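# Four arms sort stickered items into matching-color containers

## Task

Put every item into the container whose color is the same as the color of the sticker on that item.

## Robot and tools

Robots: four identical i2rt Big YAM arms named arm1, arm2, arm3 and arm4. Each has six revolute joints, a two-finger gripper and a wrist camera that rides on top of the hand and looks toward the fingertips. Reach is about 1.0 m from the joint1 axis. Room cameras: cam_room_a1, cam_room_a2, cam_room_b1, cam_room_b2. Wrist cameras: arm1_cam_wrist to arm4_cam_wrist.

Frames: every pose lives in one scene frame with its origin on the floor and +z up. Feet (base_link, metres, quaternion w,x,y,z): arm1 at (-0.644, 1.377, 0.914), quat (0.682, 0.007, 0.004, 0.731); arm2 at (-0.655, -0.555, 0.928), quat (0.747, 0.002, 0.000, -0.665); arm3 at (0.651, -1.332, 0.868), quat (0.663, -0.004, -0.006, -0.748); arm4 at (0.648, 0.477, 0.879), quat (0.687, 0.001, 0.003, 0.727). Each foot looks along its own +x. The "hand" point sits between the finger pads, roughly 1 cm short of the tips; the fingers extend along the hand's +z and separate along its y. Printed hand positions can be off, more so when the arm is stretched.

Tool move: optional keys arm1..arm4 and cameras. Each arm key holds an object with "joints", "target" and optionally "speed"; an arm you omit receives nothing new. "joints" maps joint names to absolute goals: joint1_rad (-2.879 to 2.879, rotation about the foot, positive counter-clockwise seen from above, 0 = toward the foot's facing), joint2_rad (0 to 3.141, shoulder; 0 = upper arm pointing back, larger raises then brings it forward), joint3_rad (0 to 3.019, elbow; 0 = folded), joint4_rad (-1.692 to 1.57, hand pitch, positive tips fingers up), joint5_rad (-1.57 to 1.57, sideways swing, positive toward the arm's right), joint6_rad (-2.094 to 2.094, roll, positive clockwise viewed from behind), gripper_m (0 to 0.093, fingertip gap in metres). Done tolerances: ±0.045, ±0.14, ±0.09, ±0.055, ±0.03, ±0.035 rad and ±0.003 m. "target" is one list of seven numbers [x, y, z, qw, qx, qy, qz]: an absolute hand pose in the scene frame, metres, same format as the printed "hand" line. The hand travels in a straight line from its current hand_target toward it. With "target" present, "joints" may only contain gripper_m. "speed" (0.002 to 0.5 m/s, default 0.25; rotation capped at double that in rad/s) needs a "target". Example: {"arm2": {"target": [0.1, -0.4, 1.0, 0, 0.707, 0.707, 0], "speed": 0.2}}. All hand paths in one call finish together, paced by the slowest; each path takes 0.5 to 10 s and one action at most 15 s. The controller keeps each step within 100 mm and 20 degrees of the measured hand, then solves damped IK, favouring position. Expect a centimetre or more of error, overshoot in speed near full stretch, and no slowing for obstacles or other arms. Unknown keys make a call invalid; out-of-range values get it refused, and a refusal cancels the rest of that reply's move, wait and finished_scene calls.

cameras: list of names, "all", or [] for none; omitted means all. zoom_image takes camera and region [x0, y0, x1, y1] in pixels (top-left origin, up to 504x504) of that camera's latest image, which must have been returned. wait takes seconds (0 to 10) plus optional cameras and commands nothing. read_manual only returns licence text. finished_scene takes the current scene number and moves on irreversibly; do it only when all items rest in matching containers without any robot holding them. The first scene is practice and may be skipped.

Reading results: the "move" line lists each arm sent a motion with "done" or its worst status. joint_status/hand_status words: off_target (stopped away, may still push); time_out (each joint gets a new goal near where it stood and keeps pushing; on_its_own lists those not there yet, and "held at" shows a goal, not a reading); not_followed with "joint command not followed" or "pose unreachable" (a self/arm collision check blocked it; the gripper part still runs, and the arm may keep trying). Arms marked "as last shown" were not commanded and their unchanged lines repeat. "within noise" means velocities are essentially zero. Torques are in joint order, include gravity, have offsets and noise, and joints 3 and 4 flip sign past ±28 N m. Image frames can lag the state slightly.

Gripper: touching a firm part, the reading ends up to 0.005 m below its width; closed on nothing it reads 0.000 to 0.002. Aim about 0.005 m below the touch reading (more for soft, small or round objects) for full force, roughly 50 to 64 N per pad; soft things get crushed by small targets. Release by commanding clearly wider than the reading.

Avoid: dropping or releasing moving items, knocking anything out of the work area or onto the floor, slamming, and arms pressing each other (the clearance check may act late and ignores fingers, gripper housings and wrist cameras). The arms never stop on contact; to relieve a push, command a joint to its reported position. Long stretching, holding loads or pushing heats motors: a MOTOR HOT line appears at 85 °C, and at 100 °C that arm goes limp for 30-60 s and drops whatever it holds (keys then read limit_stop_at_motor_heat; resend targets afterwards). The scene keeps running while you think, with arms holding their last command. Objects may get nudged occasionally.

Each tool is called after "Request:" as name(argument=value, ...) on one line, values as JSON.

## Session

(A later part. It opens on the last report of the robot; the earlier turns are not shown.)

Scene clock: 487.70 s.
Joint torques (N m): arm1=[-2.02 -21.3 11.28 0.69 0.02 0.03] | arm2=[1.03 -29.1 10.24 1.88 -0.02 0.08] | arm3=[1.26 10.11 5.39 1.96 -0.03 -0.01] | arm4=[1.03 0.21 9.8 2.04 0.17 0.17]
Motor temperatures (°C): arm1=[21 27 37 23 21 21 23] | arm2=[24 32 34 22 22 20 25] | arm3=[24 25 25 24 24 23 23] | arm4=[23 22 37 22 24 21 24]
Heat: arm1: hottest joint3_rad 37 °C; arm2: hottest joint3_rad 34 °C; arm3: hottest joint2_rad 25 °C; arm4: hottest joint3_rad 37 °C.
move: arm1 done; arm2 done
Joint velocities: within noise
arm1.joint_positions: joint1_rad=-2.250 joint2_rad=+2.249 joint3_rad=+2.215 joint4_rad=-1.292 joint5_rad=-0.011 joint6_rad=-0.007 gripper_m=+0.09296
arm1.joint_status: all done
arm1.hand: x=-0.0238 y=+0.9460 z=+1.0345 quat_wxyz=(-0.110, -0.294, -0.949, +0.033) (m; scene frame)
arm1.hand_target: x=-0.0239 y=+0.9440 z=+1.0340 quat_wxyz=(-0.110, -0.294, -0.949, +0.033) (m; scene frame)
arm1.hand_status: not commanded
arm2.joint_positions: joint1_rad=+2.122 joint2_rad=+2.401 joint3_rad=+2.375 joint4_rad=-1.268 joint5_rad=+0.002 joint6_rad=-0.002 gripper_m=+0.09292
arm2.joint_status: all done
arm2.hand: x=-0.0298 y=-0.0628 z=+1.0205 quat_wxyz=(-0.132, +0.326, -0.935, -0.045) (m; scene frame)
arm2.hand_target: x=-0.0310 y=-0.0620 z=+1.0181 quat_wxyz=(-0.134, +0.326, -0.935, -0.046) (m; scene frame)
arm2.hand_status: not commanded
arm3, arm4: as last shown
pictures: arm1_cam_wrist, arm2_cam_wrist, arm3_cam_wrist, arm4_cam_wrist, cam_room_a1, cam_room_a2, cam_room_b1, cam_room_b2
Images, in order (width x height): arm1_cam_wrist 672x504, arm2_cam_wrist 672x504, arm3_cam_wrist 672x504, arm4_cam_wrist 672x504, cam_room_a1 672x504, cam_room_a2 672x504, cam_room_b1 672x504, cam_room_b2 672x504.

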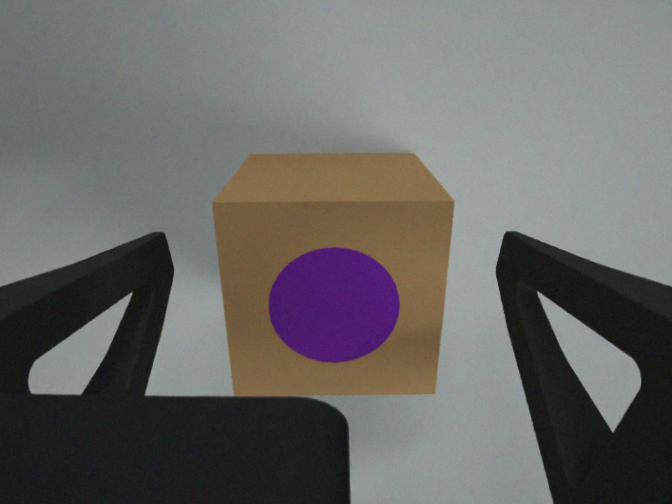

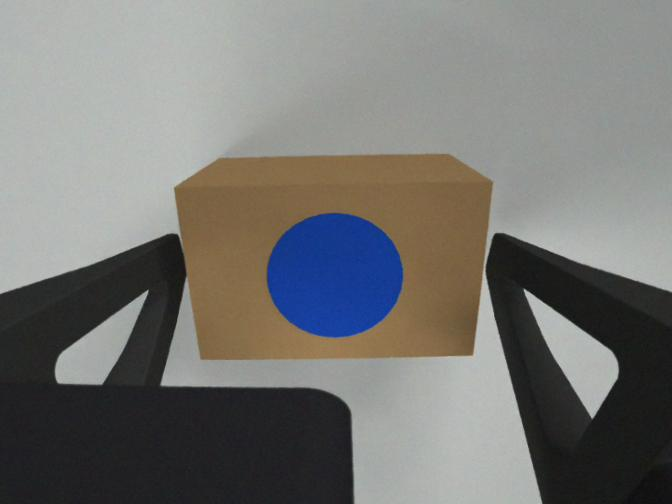

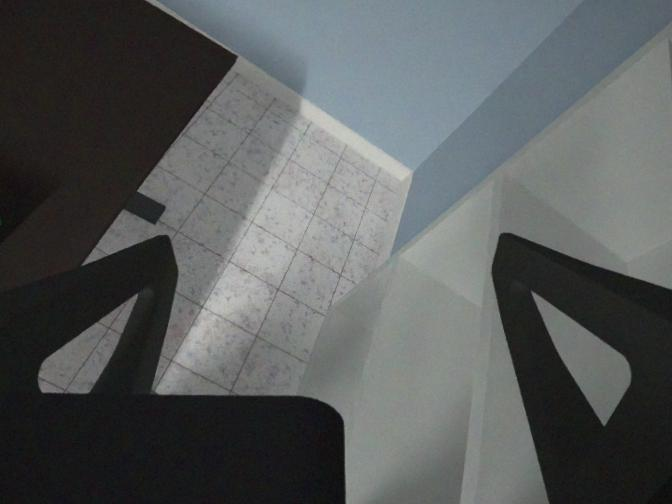

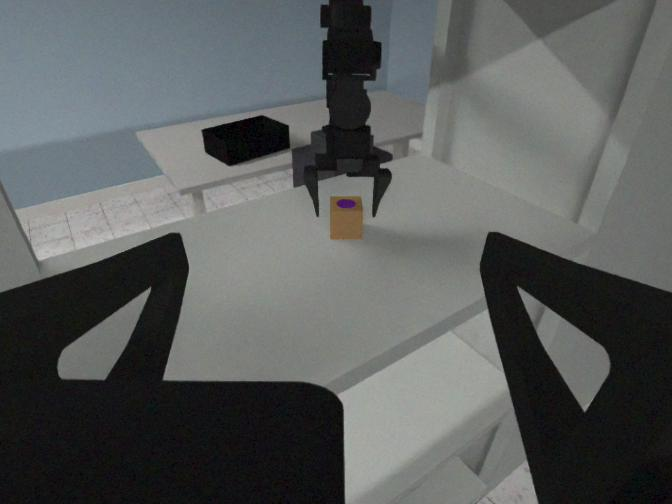

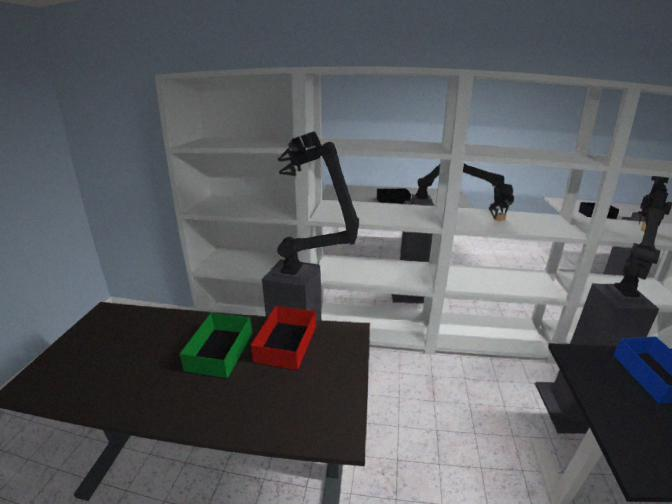

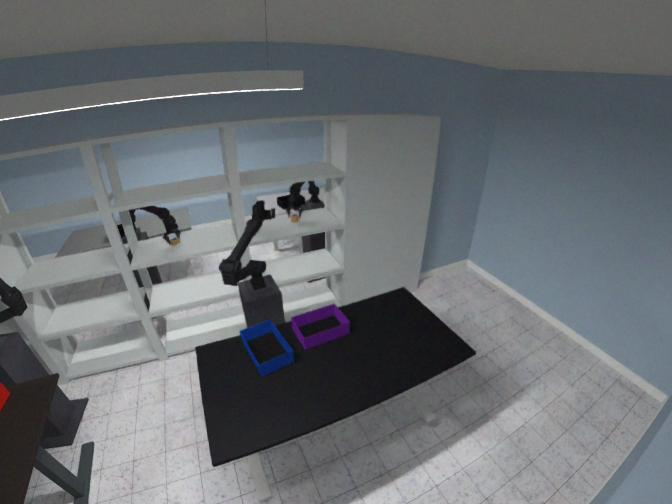

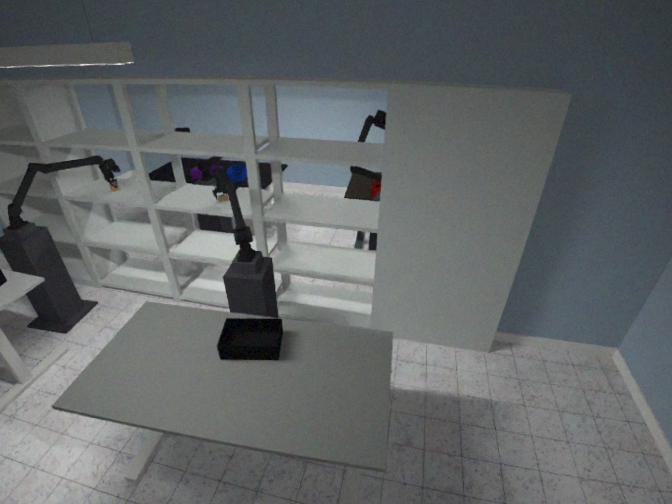

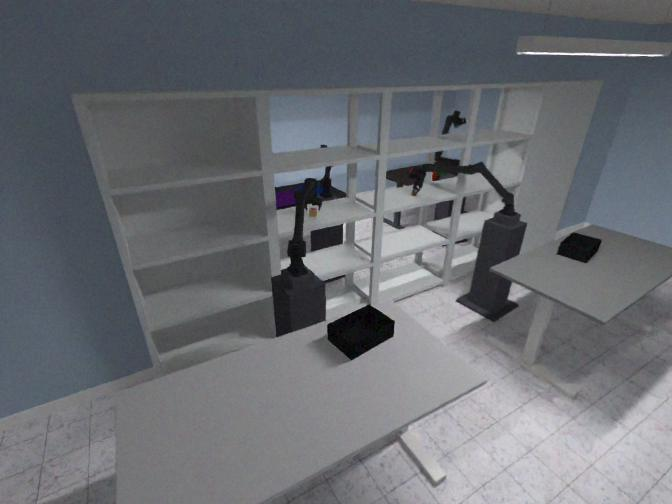

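Request:
move(arm1={"target":[-0.028,0.946,1.115,0.110,0.294,0.949,-0.033],"speed":0.15}, arm2={"target":[-0.034,-0.064,1.1,0.134,-0.326,0.935,0.046],"speed":0.15}, cameras=["arm1_cam_wrist","arm2_cam_wrist"])

Request:
move(arm1={"target":[-0.39,1.20,1.13,0.2066,0.2903,0.9322,-0.0644],"speed":0.3}, arm2={"target":[-0.42,-0.37,1.13,0.2045,-0.3195,0.9226,0.0708],"speed":0.3})

Request:
zoom_image(camera="arm4_cam_wrist", region=[270, 100, 450, 280])

Scene clock: 502.50 s.
Joint torques (N m): arm1=[-2.37 -22.18 15.9 0.31 -0.01 -0.02] | arm2=[0.97 -27.69 16.09 0.75 -0.01 0.08] | arm3=[1.38 9.99 5.38 1.98 -0.04 0] | arm4=[0.85 0.44 9.81 2.06 0.19 0.15]
Motor temperatures (°C): arm1=[21 27 37 23 21 21 23] | arm2=[24 33 34 22 22 20 24] | arm3=[24 25 25 24 24 23 23] | arm4=[23 22 38 22 24 21 24]
Heat: arm1: hottest joint3_rad 37 °C; arm2: hottest joint3_rad 34 °C; arm3: hottest joint2_rad 25 °C; arm4: hottest joint3_rad 38 °C.
move: arm1 off_target; arm2 off_target
Joint velocities: within noise
arm1.joint_positions: joint1_rad=-2.250 joint2_rad=+2.249 joint3_rad=+2.364 joint4_rad=-1.489 joint5_rad=-0.011 joint6_rad=-0.007 gripper_m=+0.09296
arm1.joint_status: not commanded
arm1.hand: x=-0.0341 y=+0.9537 z=+1.0892 quat_wxyz=(-0.088, -0.295, -0.951, +0.026) (m; scene frame)
arm1.hand_target: x=-0.0291 y=+0.9467 z=+1.1151 quat_wxyz=(-0.111, -0.294, -0.949, +0.033) (m; scene frame)
arm1.hand_status: off_target (0.028 m and 2.7 deg from the pose sent, 0.081 m and 0.0 deg at the start)
arm2.joint_positions: joint1_rad=+2.122 joint2_rad=+2.395 joint3_rad=+2.532 joint4_rad=-1.460 joint5_rad=+0.002 joint6_rad=-0.002 gripper_m=+0.09292
arm2.joint_status: not commanded
arm2.hand: x=-0.0391 y=-0.0703 z=+1.0824 quat_wxyz=(-0.118, +0.326, -0.937, -0.040) (m; scene frame)
arm2.hand_target: x=-0.0347 y=-0.0645 z=+1.0999 quat_wxyz=(-0.135, +0.326, -0.935, -0.046) (m; scene frame)
arm2.hand_status: off_target (0.019 m and 1.9 deg from the pose sent, 0.080 m and 0.2 deg at the start)
arm3, arm4: as last shown
pictures: arm1_cam_wrist, arm2_cam_wrist
Images, in order (width x height): arm1_cam_wrist 672x504, arm2_cam_wrist 672x504.

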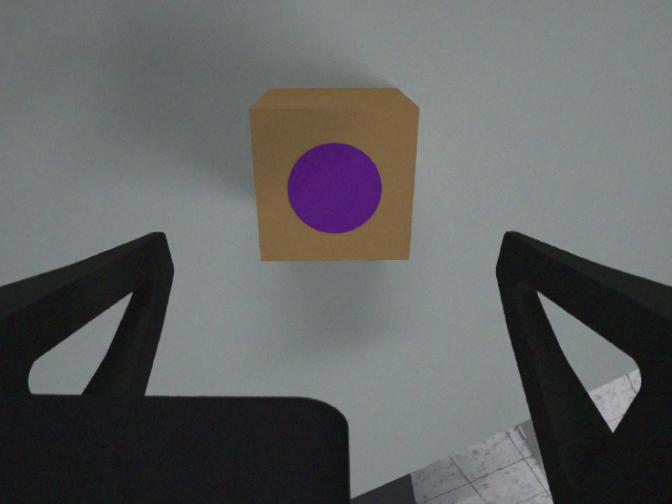

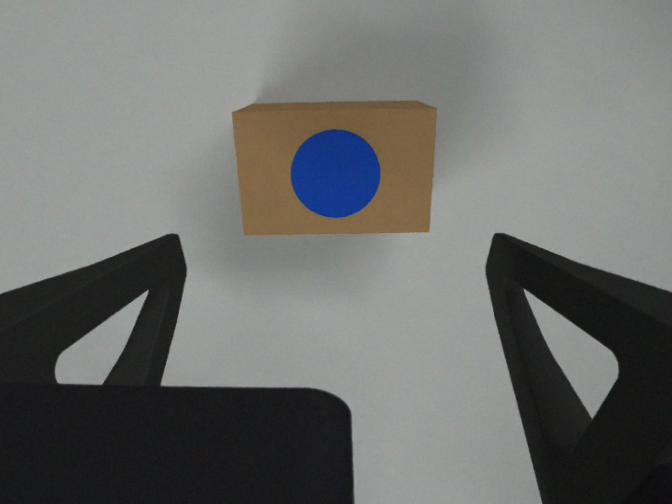

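Scene clock: 504.77 s.
Joint torques (N m): arm1=[-3.08 -0.21 11.62 0.91 0.01 -0.04] | arm2=[0.97 -3.49 10.85 1.16 0.03 0.13] | arm3=[1.32 10.05 5.38 1.98 -0.05 -0.01] | arm4=[1.14 0.56 9.8 1.92 0.16 0.15]
Motor temperatures (°C): arm1=[21 27 37 23 21 21 23] | arm2=[24 32 34 22 22 20 24] | arm3=[24 25 25 24 24 23 23] | arm4=[23 22 38 22 24 21 24]
Heat: arm1: hottest joint3_rad 37 °C; arm2: hottest joint3_rad 34 °C; arm3: hottest joint2_rad 25 °C; arm4: hottest joint3_rad 38 °C.
move: arm1 done; arm2 off_target
Joint velocities: within noise
arm1.joint_positions: joint1_rad=-2.250 joint2_rad=+0.825 joint3_rad=+0.790 joint4_rad=-1.071 joint5_rad=-0.012 joint6_rad=-0.007 gripper_m=+0.09296
arm1.joint_status: not commanded
arm1.hand: x=-0.3882 y=+1.2021 z=+1.1309 quat_wxyz=(-0.213, -0.288, -0.931, +0.066) (m; scene frame)
arm1.hand_target: x=-0.3900 y=+1.2000 z=+1.1299 quat_wxyz=(-0.207, -0.290, -0.932, +0.064) (m; scene frame)
arm1.hand_status: done (0.003 m and 0.8 deg from the pose sent, 0.435 m and 14.5 deg at the start)
arm2.joint_positions: joint1_rad=+2.122 joint2_rad=+0.818 joint3_rad=+0.760 joint4_rad=-1.043 joint5_rad=+0.002 joint6_rad=-0.002 gripper_m=+0.09292
arm2.joint_status: not commanded
arm2.hand: x=-0.4155 y=-0.3676 z=+1.1410 quat_wxyz=(-0.222, +0.320, -0.918, -0.076) (m; scene frame)
arm2.hand_target: x=-0.4201 y=-0.3701 z=+1.1302 quat_wxyz=(-0.204, +0.319, -0.923, -0.071) (m; scene frame)
arm2.hand_status: off_target (0.012 m and 2.1 deg from the pose sent, 0.487 m and 10.6 deg at the start)
arm3: as last shown
arm4.joint_positions: joint1_rad=+0.895 joint2_rad=+0.355 joint3_rad=+0.624 joint4_rad=-0.216 joint5_rad=-0.002 joint6_rad=-0.012 gripper_m=+0.09400
arm4.joint_status: not commanded
arm4.hand: x=+0.4023 y=+0.6554 z=+1.3202 quat_wxyz=(-0.223, +0.655, -0.207, -0.691) (m; scene frame)
arm4.hand_target: x=+0.4055 y=+0.6519 z=+1.3301 quat_wxyz=(-0.221, +0.642, -0.206, -0.704) (m; scene frame)
arm4.hand_status: not commanded
pictures: arm1_cam_wrist, arm2_cam_wrist, arm3_cam_wrist, arm4_cam_wrist, cam_room_a1, cam_room_a2, cam_room_b1, cam_room_b2
Images, in order (width x height): arm1_cam_wrist 672x504, arm2_cam_wrist 672x504, arm3_cam_wrist 672x504, arm4_cam_wrist 672x504, cam_room_a1 672x504, cam_room_a2 672x504, cam_room_b1 672x504, cam_room_b2 672x504.

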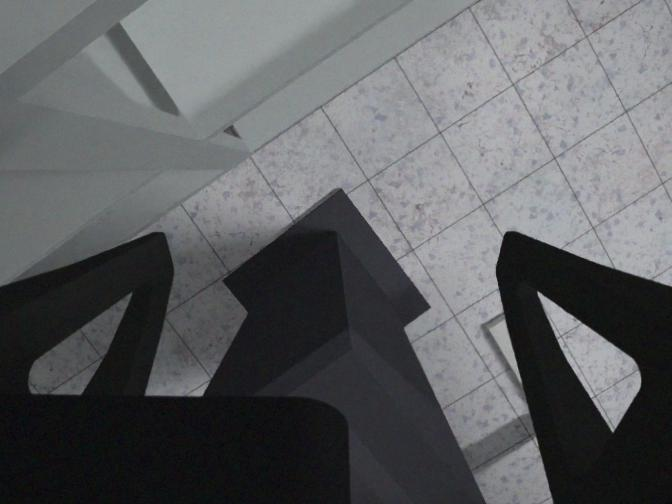

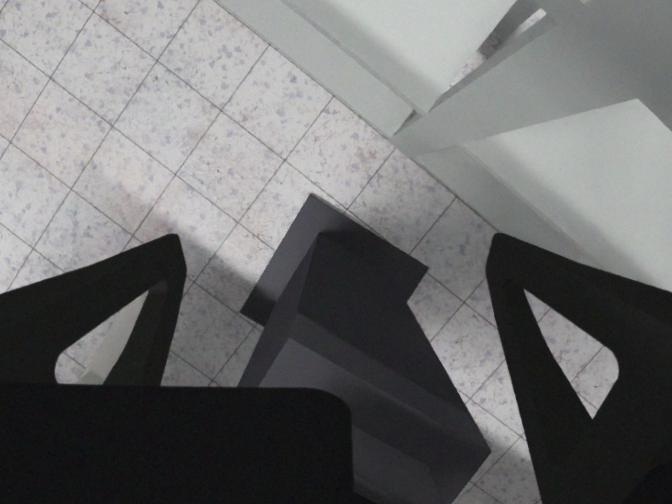

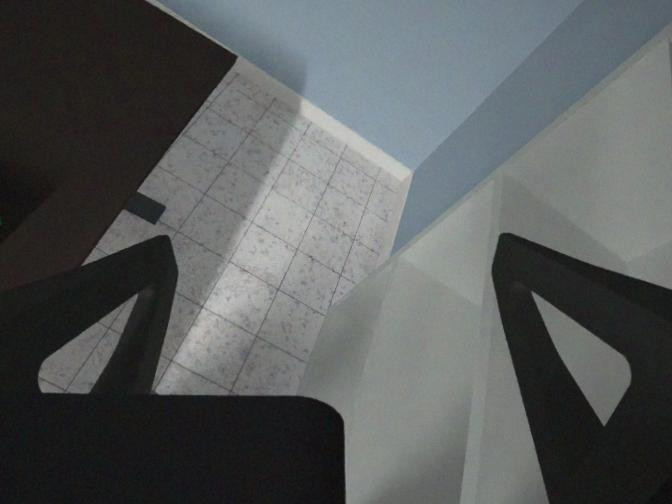

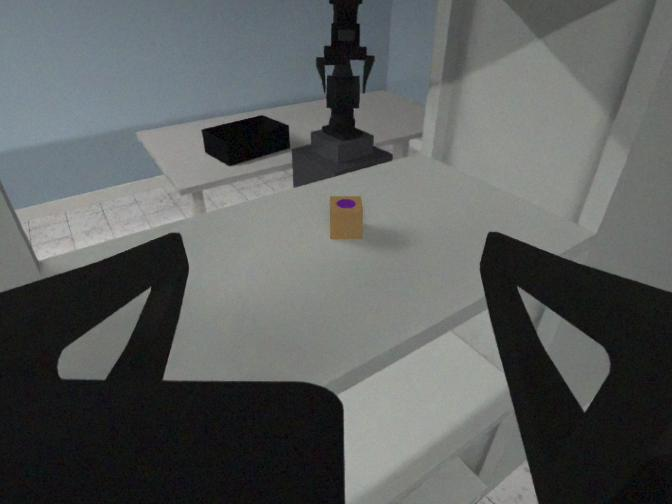

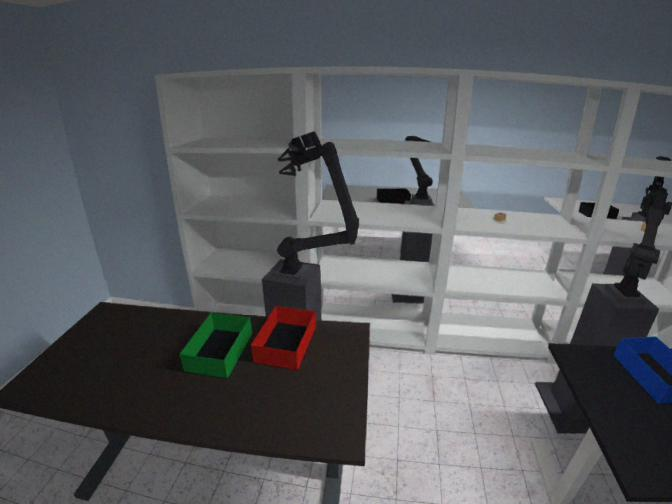

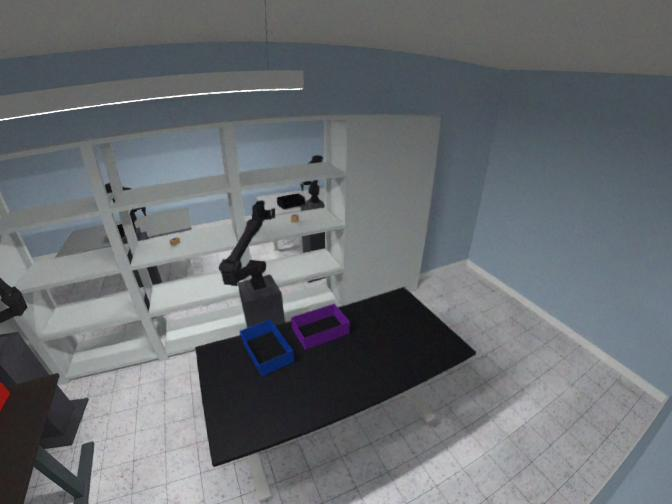

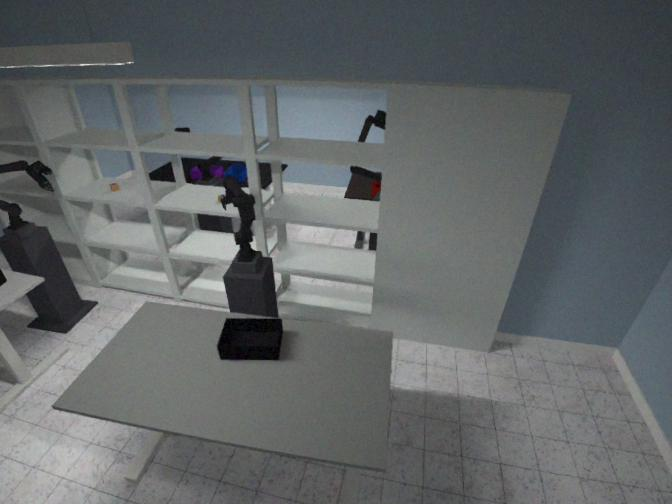

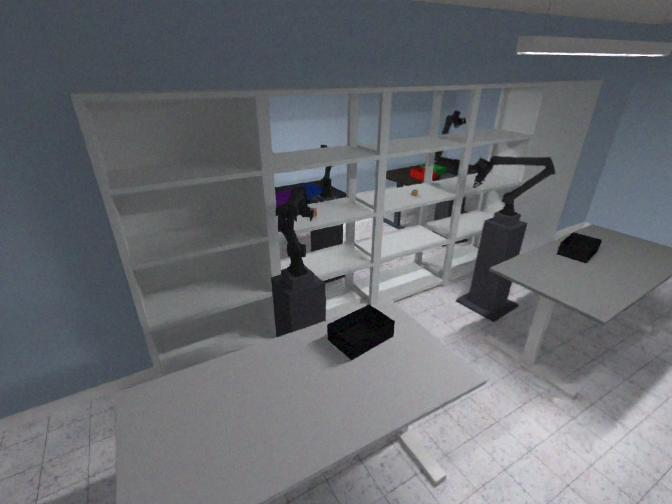

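Scaled by 2.800.

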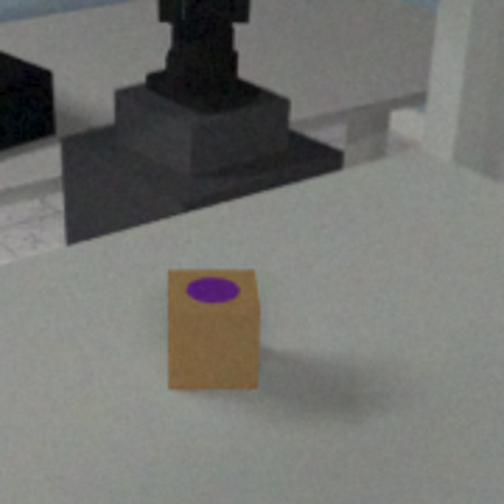

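Request:
move(arm4={"target":[0.107,0.856,1.18,0.0902,-0.9098,0.2859,0.2869],"speed":0.25}, cameras=["arm4_cam_wrist","cam_room_a2"])

Scene clock: 524.57 s.
Joint torques (N m): arm1=[-2.43 0.15 11.64 0.92 -0.03 0.01] | arm2=[1.03 -3.49 10.85 1.14 0.03 0.12] | arm3=[1.2 9.99 5.38 1.94 -0.05 -0.01] | arm4=[1.44 -18.08 13.22 0.51 0.16 0.14]
Motor temperatures (°C): arm1=[21 27 37 23 21 21 22] | arm2=[24 30 34 22 22 20 24] | arm3=[24 25 25 24 24 23 23] | arm4=[23 22 38 22 24 21 24]
Heat: arm1: hottest joint3_rad 37 °C; arm2: hottest joint3_rad 34 °C; arm3: hottest joint2_rad 25 °C; arm4: hottest joint3_rad 38 °C.
move: arm4 off_target
Joint velocities: within noise
arm1, arm2, arm3: as last shown
arm4.joint_positions: joint1_rad=+0.899 joint2_rad=+1.684 joint3_rad=+1.650 joint4_rad=-0.958 joint5_rad=+0.003 joint6_rad=-0.012 gripper_m=+0.09400
arm4.joint_status: not commanded
arm4.hand: x=+0.1204 y=+0.8533 z=+1.1608 quat_wxyz=(-0.087, +0.914, -0.286, -0.273) (m; scene frame)
arm4.hand_target: x=+0.1079 y=+0.8554 z=+1.1799 quat_wxyz=(-0.090, +0.910, -0.286, -0.287) (m; scene frame)
arm4.hand_status: off_target (0.024 m and 1.7 deg from the pose sent, 0.384 m and 58.2 deg at the start)
pictures: arm4_cam_wrist, cam_room_a2
Images, in order (width x height): arm4_cam_wrist 672x504, cam_room_a2 672x504.

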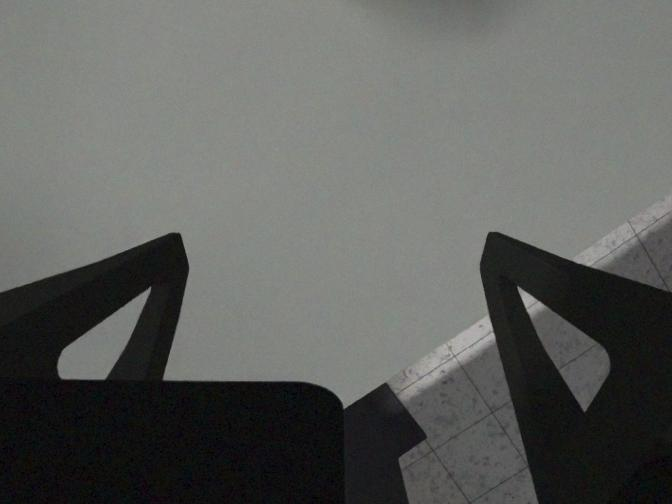

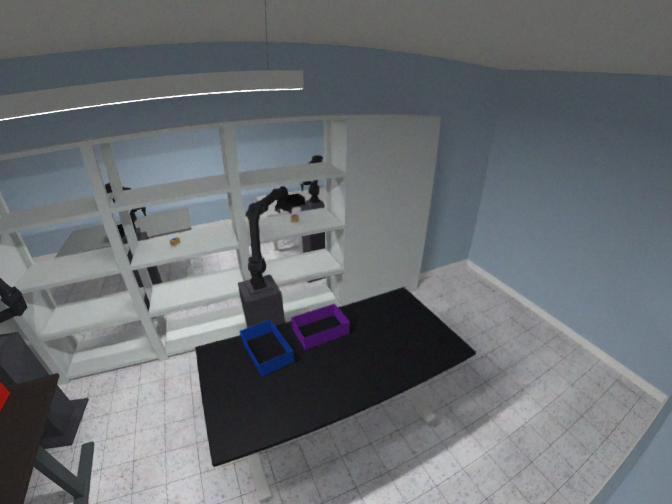

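Request:
move(arm4={"target":[0.045,0.90,1.165,0.0902,-0.9098,0.2859,0.2869],"speed":0.2}, cameras=["arm4_cam_wrist"])

Scene clock: 529.13 s.
Joint torques (N m): arm1=[-2.26 -0.38 11.58 0.65 -0.04 -0.04] | arm2=[1.03 -3.49 10.81 1.18 0.04 0.13] | arm3=[1.32 10.11 5.31 1.92 -0.05 0] | arm4=[0.91 -21.3 13.29 0.46 0.17 0.14]
Motor temperatures (°C): arm1=[21 27 37 23 21 21 22] | arm2=[24 29 34 22 22 20 24] | arm3=[24 25 25 24 24 23 23] | arm4=[23 22 39 22 24 21 24]
Heat: arm1: hottest joint3_rad 37 °C; arm2: hottest joint3_rad 34 °C; arm3: hottest joint2_rad 25 °C; arm4: hottest joint3_rad 39 °C.
move: arm4 off_target
Joint velocities: within noise
arm1, arm2: as last shown
arm3.joint_positions: joint1_rad=+0.075 joint2_rad=+0.276 joint3_rad=+1.523 joint4_rad=-1.599 joint5_rad=-0.185 joint6_rad=-0.597 gripper_m=+0.09396
arm3.joint_status: not commanded
arm3.hand: x=+0.6803 y=-1.3506 z=+1.4452 quat_wxyz=(-0.326, -0.350, -0.735, +0.481) (m; scene frame)
arm3.hand_target: x=+0.6804 y=-1.3484 z=+1.4507 quat_wxyz=(-0.328, -0.347, -0.731, +0.487) (m; scene frame)
arm3.hand_status: not commanded
arm4.joint_positions: joint1_rad=+0.899 joint2_rad=+1.899 joint3_rad=+1.916 joint4_rad=-1.006 joint5_rad=+0.003 joint6_rad=-0.012 gripper_m=+0.09400
arm4.joint_status: not commanded
arm4.hand: x=+0.0575 y=+0.8977 z=+1.1486 quat_wxyz=(-0.088, +0.914, -0.286, -0.274) (m; scene frame)
arm4.hand_target: x=+0.0459 y=+0.8994 z=+1.1650 quat_wxyz=(-0.090, +0.910, -0.286, -0.288) (m; scene frame)
arm4.hand_status: off_target (0.021 m and 1.6 deg from the pose sent, 0.089 m and 1.7 deg at the start)
pictures: arm4_cam_wrist
Images, in order (width x height): arm4_cam_wrist 672x504.

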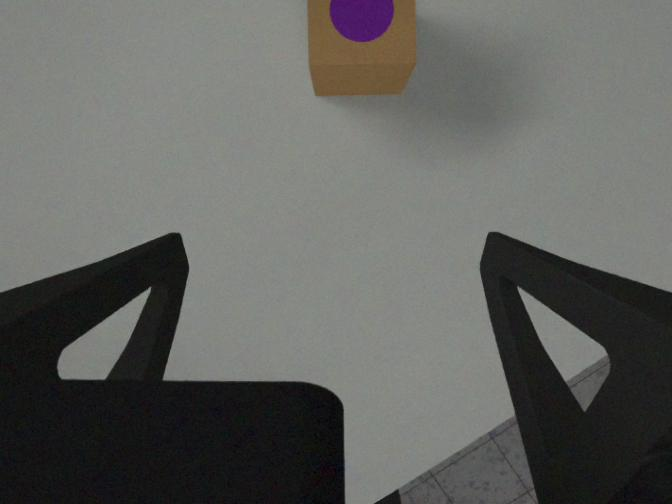

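Request:
move(arm4={"target":[-0.046,0.981,1.075,0.0937,-0.9062,0.2971,0.2857],"speed":0.15}, cameras=["arm4_cam_wrist"])

Scene clock: 541.57 s.
Joint torques (N m): arm1=[-2.32 -0.15 11.75 0.8 -0.05 -0.05] | arm2=[1.08 -3.49 10.85 1.13 0.04 0.13] | arm3=[1.32 10.17 5.35 1.95 -0.05 -0.01] | arm4=[0.21 -25.23 13.14 0.43 0.19 0.17]
Motor temperatures (°C): arm1=[21 27 37 23 21 21 22] | arm2=[23 29 34 22 22 20 24] | arm3=[24 25 25 24 24 23 23] | arm4=[23 22 38 22 24 21 24]
Heat: arm1: hottest joint3_rad 37 °C; arm2: hottest joint3_rad 34 °C; arm3: hottest joint2_rad 25 °C; arm4: hottest joint3_rad 38 °C.
move: arm4 off_target
Joint velocities: within noise
arm1, arm2, arm3: as last shown
arm4.joint_positions: joint1_rad=+0.899 joint2_rad=+2.315 joint3_rad=+2.409 joint4_rad=-1.062 joint5_rad=+0.007 joint6_rad=-0.009 gripper_m=+0.09400
arm4.joint_status: not commanded
arm4.hand: x=-0.0427 y=+0.9688 z=+1.0767 quat_wxyz=(-0.092, +0.911, -0.287, -0.283) (m; scene frame)
arm4.hand_target: x=-0.0452 y=+0.9806 z=+1.0750 quat_wxyz=(-0.094, +0.906, -0.297, -0.287) (m; scene frame)
arm4.hand_status: off_target (0.013 m and 1.4 deg from the pose sent, 0.152 m and 2.2 deg at the start)
pictures: arm4_cam_wrist
Images, in order (width x height): arm4_cam_wrist 672x504.

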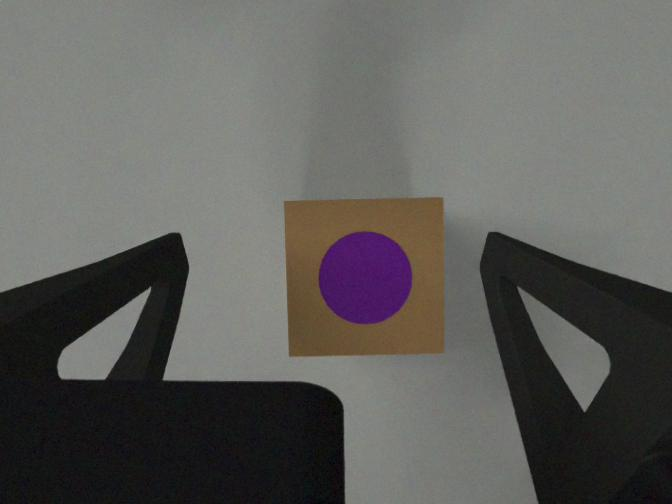

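Request:
move(arm4={"target":[-0.028,0.984,1.03,0.0937,-0.9062,0.2971,0.2857],"speed":0.1}, cameras=["arm4_cam_wrist"])

Scene clock: 553.30 s.
Joint torques (N m): arm1=[-2.78 -1.03 11.64 0.76 -0.07 0.01] | arm2=[0.91 -3.55 10.81 1.16 0.04 0.13] | arm3=[1.38 10.05 5.34 1.94 -0.06 0] | arm4=[0.5 -28.81 8.85 1.36 -0.03 0.06]
Motor temperatures (°C): arm1=[21 26 37 23 21 21 22] | arm2=[23 28 34 22 22 20 24] | arm3=[24 25 25 24 24 23 23] | arm4=[23 23 41 22 24 21 24]
Heat: arm1: hottest joint3_rad 37 °C; arm2: hottest joint3_rad 34 °C; arm3: hottest joint2_rad 25 °C; arm4: hottest joint3_rad 41 °C.
move: arm4 done
Joint velocities: within noise
arm1, arm2, arm3: as last shown
arm4.joint_positions: joint1_rad=+0.880 joint2_rad=+2.301 joint3_rad=+2.248 joint4_rad=-0.927 joint5_rad=+0.003 joint6_rad=-0.011 gripper_m=+0.09400
arm4.joint_status: not commanded
arm4.hand: x=-0.0301 y=+0.9783 z=+1.0232 quat_wxyz=(-0.091, +0.910, -0.294, -0.277) (m; scene frame)
arm4.hand_target: x=-0.0280 y=+0.9839 z=+1.0298 quat_wxyz=(-0.094, +0.906, -0.297, -0.285) (m; scene frame)
arm4.hand_status: done (0.009 m and 1.2 deg from the pose sent, 0.051 m and 1.4 deg at the start)
pictures: arm4_cam_wrist
Images, in order (width x height): arm4_cam_wrist 672x504.

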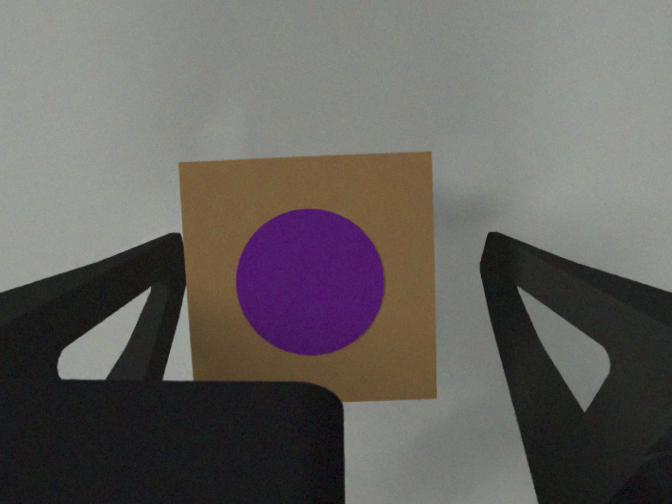

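Request:
move(arm4={"joints":{"gripper_m":0.045}}, cameras=["arm4_cam_wrist"])

Scene clock: 555.90 s.
Joint torques (N m): arm1=[-2.78 -0.85 11.64 0.76 -0.07 -0.04] | arm2=[1.03 -3.55 10.82 1.17 0.03 0.13] | arm3=[1.32 10.05 5.37 1.92 -0.05 0] | arm4=[0.85 -29.04 8.96 1.47 -0.02 0.04]
Motor temperatures (°C): arm1=[21 26 37 23 21 21 22] | arm2=[23 28 34 22 22 20 24] | arm3=[24 25 25 24 24 23 23] | arm4=[23 23 40 22 24 21 24]
Heat: arm1: hottest joint3_rad 37 °C; arm2: hottest joint3_rad 34 °C; arm3: hottest joint2_rad 25 °C; arm4: hottest joint3_rad 40 °C.
move: arm4 off_target
Joint velocities: within noise
arm1, arm2, arm3: as last shown
arm4.joint_positions: joint1_rad=+0.880 joint2_rad=+2.301 joint3_rad=+2.248 joint4_rad=-0.927 joint5_rad=+0.002 joint6_rad=-0.011 gripper_m=+0.05314
arm4.joint_status: gripper_m off_target (ended at +0.05318, target +0.04500)
arm4.hand: x=-0.0302 y=+0.9783 z=+1.0232 quat_wxyz=(-0.091, +0.910, -0.294, -0.277) (m; scene frame)
arm4.hand_target: x=-0.0280 y=+0.9839 z=+1.0299 quat_wxyz=(-0.094, +0.906, -0.297, -0.286) (m; scene frame)
arm4.hand_status: not commanded
pictures: arm4_cam_wrist
Images, in order (width x height): arm4_cam_wrist 672x504.

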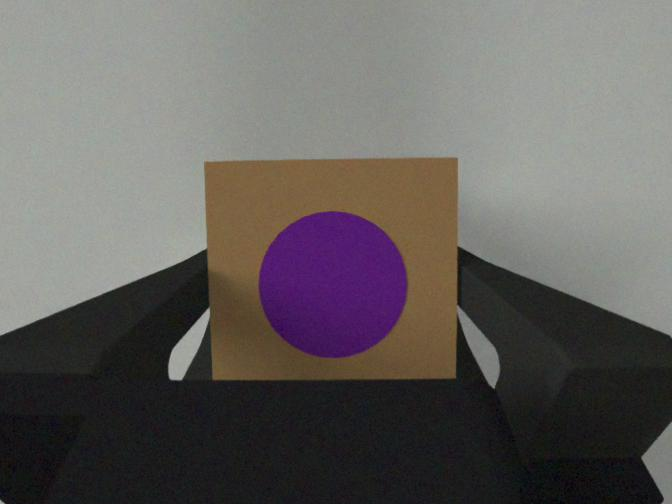

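Request:
move(arm4={"target":[-0.028,0.975,1.105,0.0937,-0.9062,0.2971,0.2857],"speed":0.15}, cameras=["arm4_cam_wrist"])

Request:
move(arm4={"target":[0.40,0.66,1.20,0.0937,-0.9062,0.2971,0.2857],"speed":0.3}, cameras=["arm4_cam_wrist","cam_room_a2"])

Request:
move(arm4={"joints":{"joint1_rad":-1.213,"joint2_rad":1.6,"joint3_rad":1.2,"joint4_rad":-0.80,"joint5_rad":0,"joint6_rad":0}}, cameras=["arm4_cam_wrist","cam_room_a2"])

Scene clock: 582.73 s.
Joint torques (N m): arm1=[-3.25 -0.5 11.7 0.81 -0.05 0.03] | arm2=[1.03 -3.49 10.8 1.16 0.03 0.13] | arm3=[1.38 10.05 5.39 1.94 -0.06 -0.01] | arm4=[1.26 -29.22 13.22 0.57 0.19 0.14]
Motor temperatures (°C): arm1=[21 26 37 23 21 21 22] | arm2=[23 27 34 22 22 20 24] | arm3=[24 25 25 24 24 23 23] | arm4=[22 26 36 22 24 21 26]
Heat: arm1: hottest joint3_rad 37 °C; arm2: hottest joint3_rad 34 °C; arm3: hottest joint2_rad 25 °C; arm4: hottest joint3_rad 36 °C.
move: arm4 off_target
Joint velocities: within noise
arm1, arm2, arm3: as last shown
arm4.joint_positions: joint1_rad=+0.880 joint2_rad=+2.286 joint3_rad=+2.348 joint4_rad=-1.082 joint5_rad=+0.002 joint6_rad=-0.011 gripper_m=+0.05314
arm4.joint_status: not commanded
arm4.hand: x=-0.0203 y=+0.9713 z=+1.0663 quat_wxyz=(-0.085, +0.916, -0.296, -0.259) (m; scene frame)
arm4.hand_target: x=-0.0265 y=+0.9738 z=+1.1050 quat_wxyz=(-0.094, +0.906, -0.297, -0.286) (m; scene frame)
arm4.hand_status: off_target (0.040 m and 3.4 deg from the pose sent, 0.082 m and 1.2 deg at the start)
pictures: arm4_cam_wrist
Images, in order (width x height): arm4_cam_wrist 672x504.

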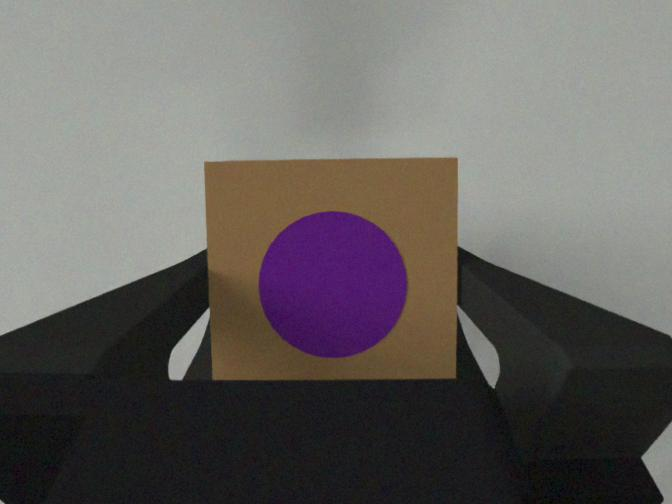

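Scene clock: 585.27 s.
Joint torques (N m): arm1=[-2.02 -0.67 11.75 0.79 -0.07 -0.01] | arm2=[1.03 -3.43 10.84 1.16 0.04 0.13] | arm3=[1.08 10.11 5.34 1.95 -0.04 -0.01] | arm4=[1.49 -1.61 9.21 0.76 0.2 0.19]
Motor temperatures (°C): arm1=[21 26 37 23 21 21 22] | arm2=[23 27 34 22 22 20 24] | arm3=[24 25 25 24 24 23 23] | arm4=[22 26 37 22 24 21 26]
Heat: arm1: hottest joint3_rad 37 °C; arm2: hottest joint3_rad 34 °C; arm3: hottest joint2_rad 25 °C; arm4: hottest joint3_rad 37 °C.
move: arm4 done
Joint velocities: within noise
arm1, arm2, arm3: as last shown
arm4.joint_positions: joint1_rad=+0.883 joint2_rad=+0.754 joint3_rad=+0.975 joint4_rad=-1.166 joint5_rad=+0.008 joint6_rad=-0.007 gripper_m=+0.05314
arm4.joint_status: not commanded
arm4.hand: x=+0.4010 y=+0.6622 z=+1.2035 quat_wxyz=(-0.098, +0.905, -0.294, -0.293) (m; scene frame)
arm4.hand_target: x=+0.4001 y=+0.6600 z=+1.2000 quat_wxyz=(-0.094, +0.906, -0.297, -0.286) (m; scene frame)
arm4.hand_status: done (0.004 m and 1.0 deg from the pose sent, 0.540 m and 3.4 deg at the start)
pictures: arm4_cam_wrist, cam_room_a2
Images, in order (width x height): arm4_cam_wrist 672x504, cam_room_a2 672x504.

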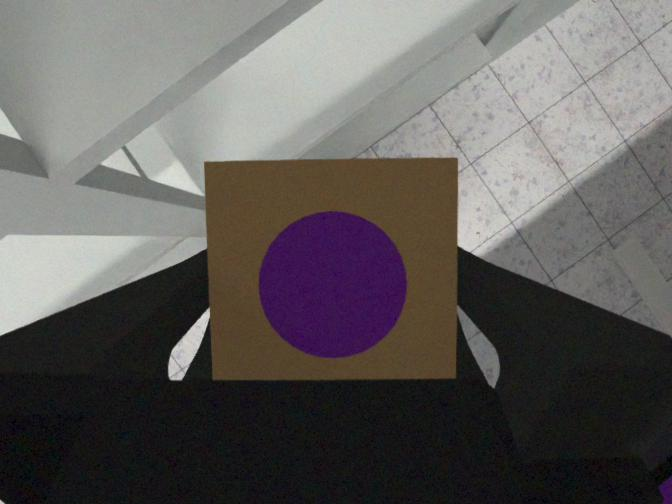

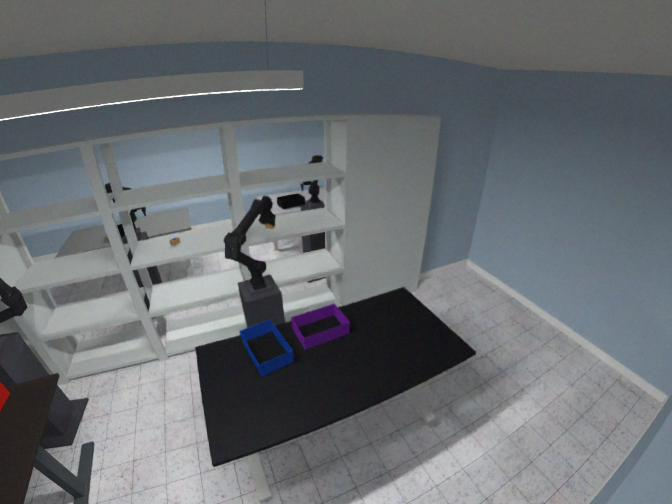

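Scene clock: 587.47 s.
Joint torques (N m): arm1=[-2.78 -0.32 11.56 0.73 -0.03 -0.02] | arm2=[1.03 -3.49 10.81 1.14 0.04 0.13] | arm3=[1.2 10.17 5.35 1.94 -0.05 -0.01] | arm4=[1.26 -18.2 8.68 0.8 0.06 0.11]
Motor temperatures (°C): arm1=[21 26 37 23 21 21 22] | arm2=[23 27 34 22 22 20 23] | arm3=[24 25 25 24 24 23 23] | arm4=[22 26 36 22 24 21 26]
Heat: arm1: hottest joint3_rad 37 °C; arm2: hottest joint3_rad 34 °C; arm3: hottest joint2_rad 25 °C; arm4: hottest joint3_rad 36 °C.
move: arm4 done
Joint velocities: within noise
arm1.joint_positions: joint1_rad=-2.250 joint2_rad=+0.825 joint3_rad=+0.790 joint4_rad=-1.071 joint5_rad=-0.012 joint6_rad=-0.007 gripper_m=+0.09296
arm1.joint_status: not commanded
arm1.hand: x=-0.3882 y=+1.2021 z=+1.1309 quat_wxyz=(-0.213, -0.288, -0.931, +0.066) (m; scene frame)
arm1.hand_target: x=-0.3900 y=+1.2000 z=+1.1299 quat_wxyz=(-0.207, -0.290, -0.932, +0.064) (m; scene frame)
arm1.hand_status: not commanded
arm2.joint_positions: joint1_rad=+2.122 joint2_rad=+0.818 joint3_rad=+0.760 joint4_rad=-1.043 joint5_rad=+0.002 joint6_rad=-0.002 gripper_m=+0.09292
arm2.joint_status: not commanded
arm2.hand: x=-0.4155 y=-0.3676 z=+1.1410 quat_wxyz=(-0.222, +0.320, -0.918, -0.076) (m; scene frame)
arm2.hand_target: x=-0.4201 y=-0.3701 z=+1.1302 quat_wxyz=(-0.204, +0.319, -0.923, -0.071) (m; scene frame)
arm2.hand_status: not commanded
arm3: as last shown
arm4.joint_positions: joint1_rad=-1.221 joint2_rad=+1.621 joint3_rad=+1.193 joint4_rad=-0.805 joint5_rad=+0.001 joint6_rad=-0.007 gripper_m=+0.05322
arm4.joint_status: all done
arm4.hand: x=+1.1425 y=+0.6895 z=+0.9906 quat_wxyz=(-0.162, +0.202, -0.965, -0.032) (m; scene frame)
arm4.hand_target: x=+1.1445 y=+0.6954 z=+1.0052 quat_wxyz=(-0.178, +0.202, -0.962, -0.037) (m; scene frame)
arm4.hand_status: not commanded
pictures: arm4_cam_wrist, cam_room_a2
Images, in order (width x height): arm4_cam_wrist 672x504, cam_room_a2 672x504.

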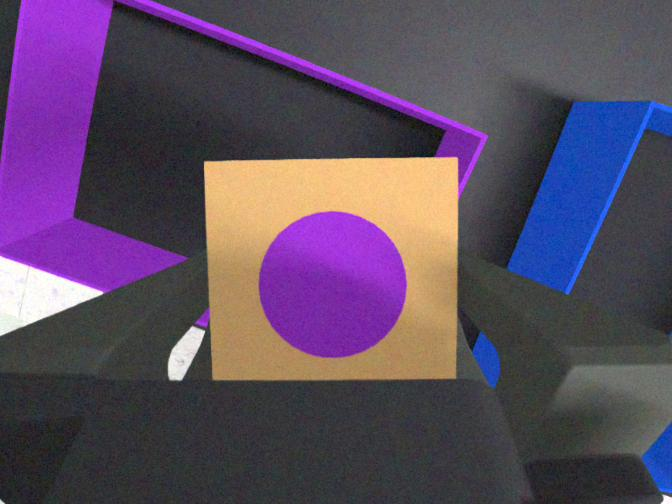

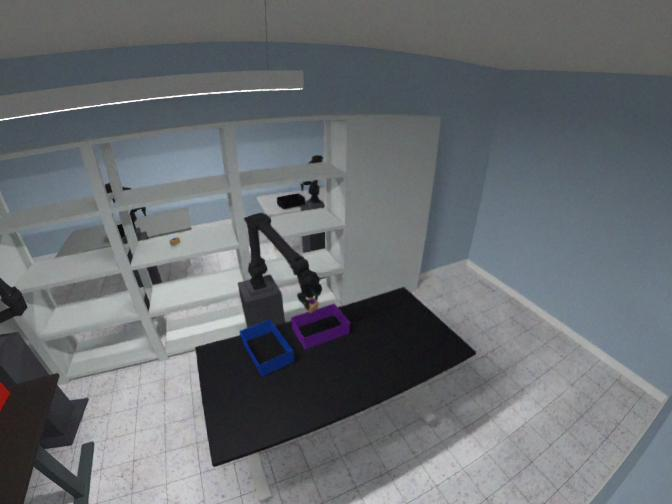

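Request:
move(arm4={"target":[1.122,0.745,0.965,0.1513,-0.249,0.9558,0.0394],"speed":0.2}, cameras=["arm4_cam_wrist"])

Request:
move(arm4={"target":[1.122,0.745,0.86,0.1513,-0.249,0.9558,0.0394],"speed":0.12}, cameras=["arm4_cam_wrist","cam_room_a2"])

Scene clock: 599.50 s.
Joint torques (N m): arm1=[-2.49 0.03 11.64 0.76 -0.02 -0.04] | arm2=[0.97 -3.43 10.84 1.11 0.04 0.12] | arm3=[1.2 10.11 5.38 1.98 -0.05 -0.01] | arm4=[1.14 -15.27 7.69 1.03 0.1 0.17]
Motor temperatures (°C): arm1=[21 25 37 23 21 21 22] | arm2=[23 26 34 22 22 20 23] | arm3=[24 25 25 24 24 23 23] | arm4=[22 27 35 22 24 21 26]
Heat: arm1: hottest joint3_rad 37 °C; arm2: hottest joint3_rad 34 °C; arm3: hottest joint2_rad 25 °C; arm4: hottest joint3_rad 35 °C.
move: arm4 done
Joint velocities: within noise
arm1, arm2, arm3: as last shown
arm4.joint_positions: joint1_rad=-1.106 joint2_rad=+1.656 joint3_rad=+1.193 joint4_rad=-0.783 joint5_rad=+0.001 joint6_rad=-0.007 gripper_m=+0.05321
arm4.joint_status: not commanded
arm4.hand: x=+1.1183 y=+0.7472 z=+0.9745 quat_wxyz=(-0.154, +0.258, -0.953, -0.040) (m; scene frame)
arm4.hand_target: x=+1.1218 y=+0.7449 z=+0.9651 quat_wxyz=(-0.151, +0.249, -0.956, -0.039) (m; scene frame)
arm4.hand_status: done (0.010 m and 1.1 deg from the pose sent, 0.064 m and 5.7 deg at the start)
pictures: arm4_cam_wrist
Images, in order (width x height): arm4_cam_wrist 672x504.

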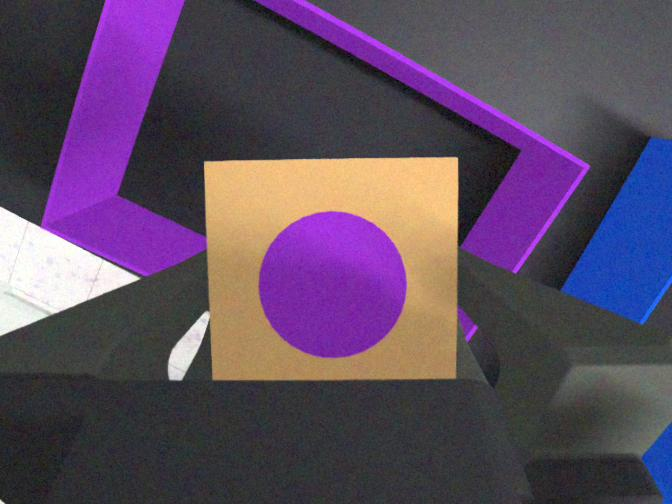

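Scene clock: 601.00 s.
Joint torques (N m): arm1=[-2.9 -1.03 11.55 0.69 -0.06 -0.01] | arm2=[1.03 -3.55 10.85 1.16 0.04 0.13] | arm3=[1.32 9.99 5.34 1.95 -0.05 0] | arm4=[0.38 -16.21 6.74 0.98 0.13 0.15]
Motor temperatures (°C): arm1=[21 25 37 23 21 21 22] | arm2=[23 26 34 22 22 20 23] | arm3=[24 25 25 24 24 23 23] | arm4=[22 27 35 22 24 21 26]
Heat: arm1: hottest joint3_rad 37 °C; arm2: hottest joint3_rad 34 °C; arm3: hottest joint2_rad 25 °C; arm4: hottest joint3_rad 35 °C.
move: arm4 done
Joint velocities: within noise
arm1, arm2: as last shown
arm3.joint_positions: joint1_rad=+0.075 joint2_rad=+0.276 joint3_rad=+1.523 joint4_rad=-1.599 joint5_rad=-0.185 joint6_rad=-0.597 gripper_m=+0.09396
arm3.joint_status: not commanded
arm3.hand: x=+0.6803 y=-1.3506 z=+1.4452 quat_wxyz=(-0.326, -0.350, -0.735, +0.481) (m; scene frame)
arm3.hand_target: x=+0.6804 y=-1.3484 z=+1.4507 quat_wxyz=(-0.328, -0.347, -0.731, +0.487) (m; scene frame)
arm3.hand_status: not commanded
arm4.joint_positions: joint1_rad=-1.106 joint2_rad=+1.821 joint3_rad=+1.088 joint4_rad=-0.517 joint5_rad=+0.001 joint6_rad=-0.007 gripper_m=+0.05321
arm4.joint_status: not commanded
arm4.hand: x=+1.1187 y=+0.7473 z=+0.8676 quat_wxyz=(-0.152, +0.258, -0.953, -0.039) (m; scene frame)
arm4.hand_target: x=+1.1218 y=+0.7450 z=+0.8602 quat_wxyz=(-0.151, +0.249, -0.956, -0.039) (m; scene frame)
arm4.hand_status: done (0.009 m and 1.1 deg from the pose sent, 0.115 m and 1.1 deg at the start)
pictures: arm4_cam_wrist, cam_room_a2
Images, in order (width x height): arm4_cam_wrist 672x504, cam_room_a2 672x504.

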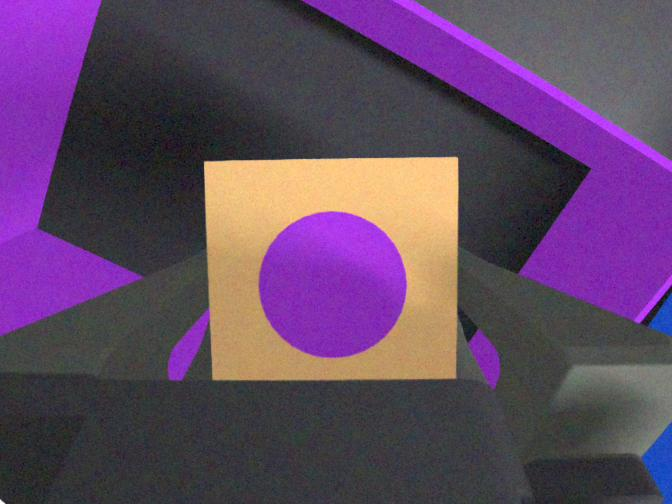

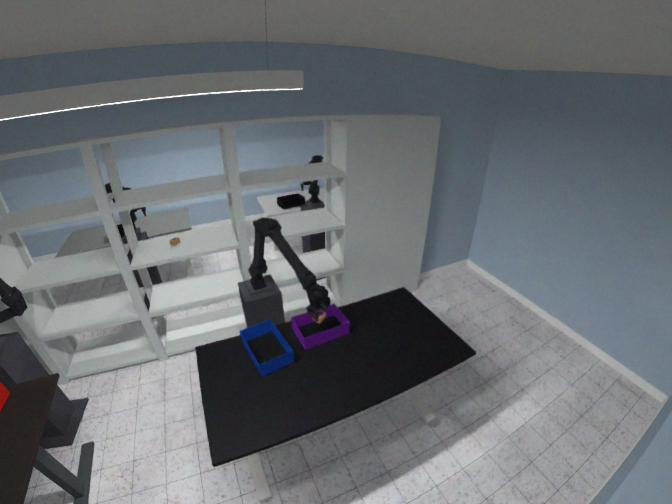

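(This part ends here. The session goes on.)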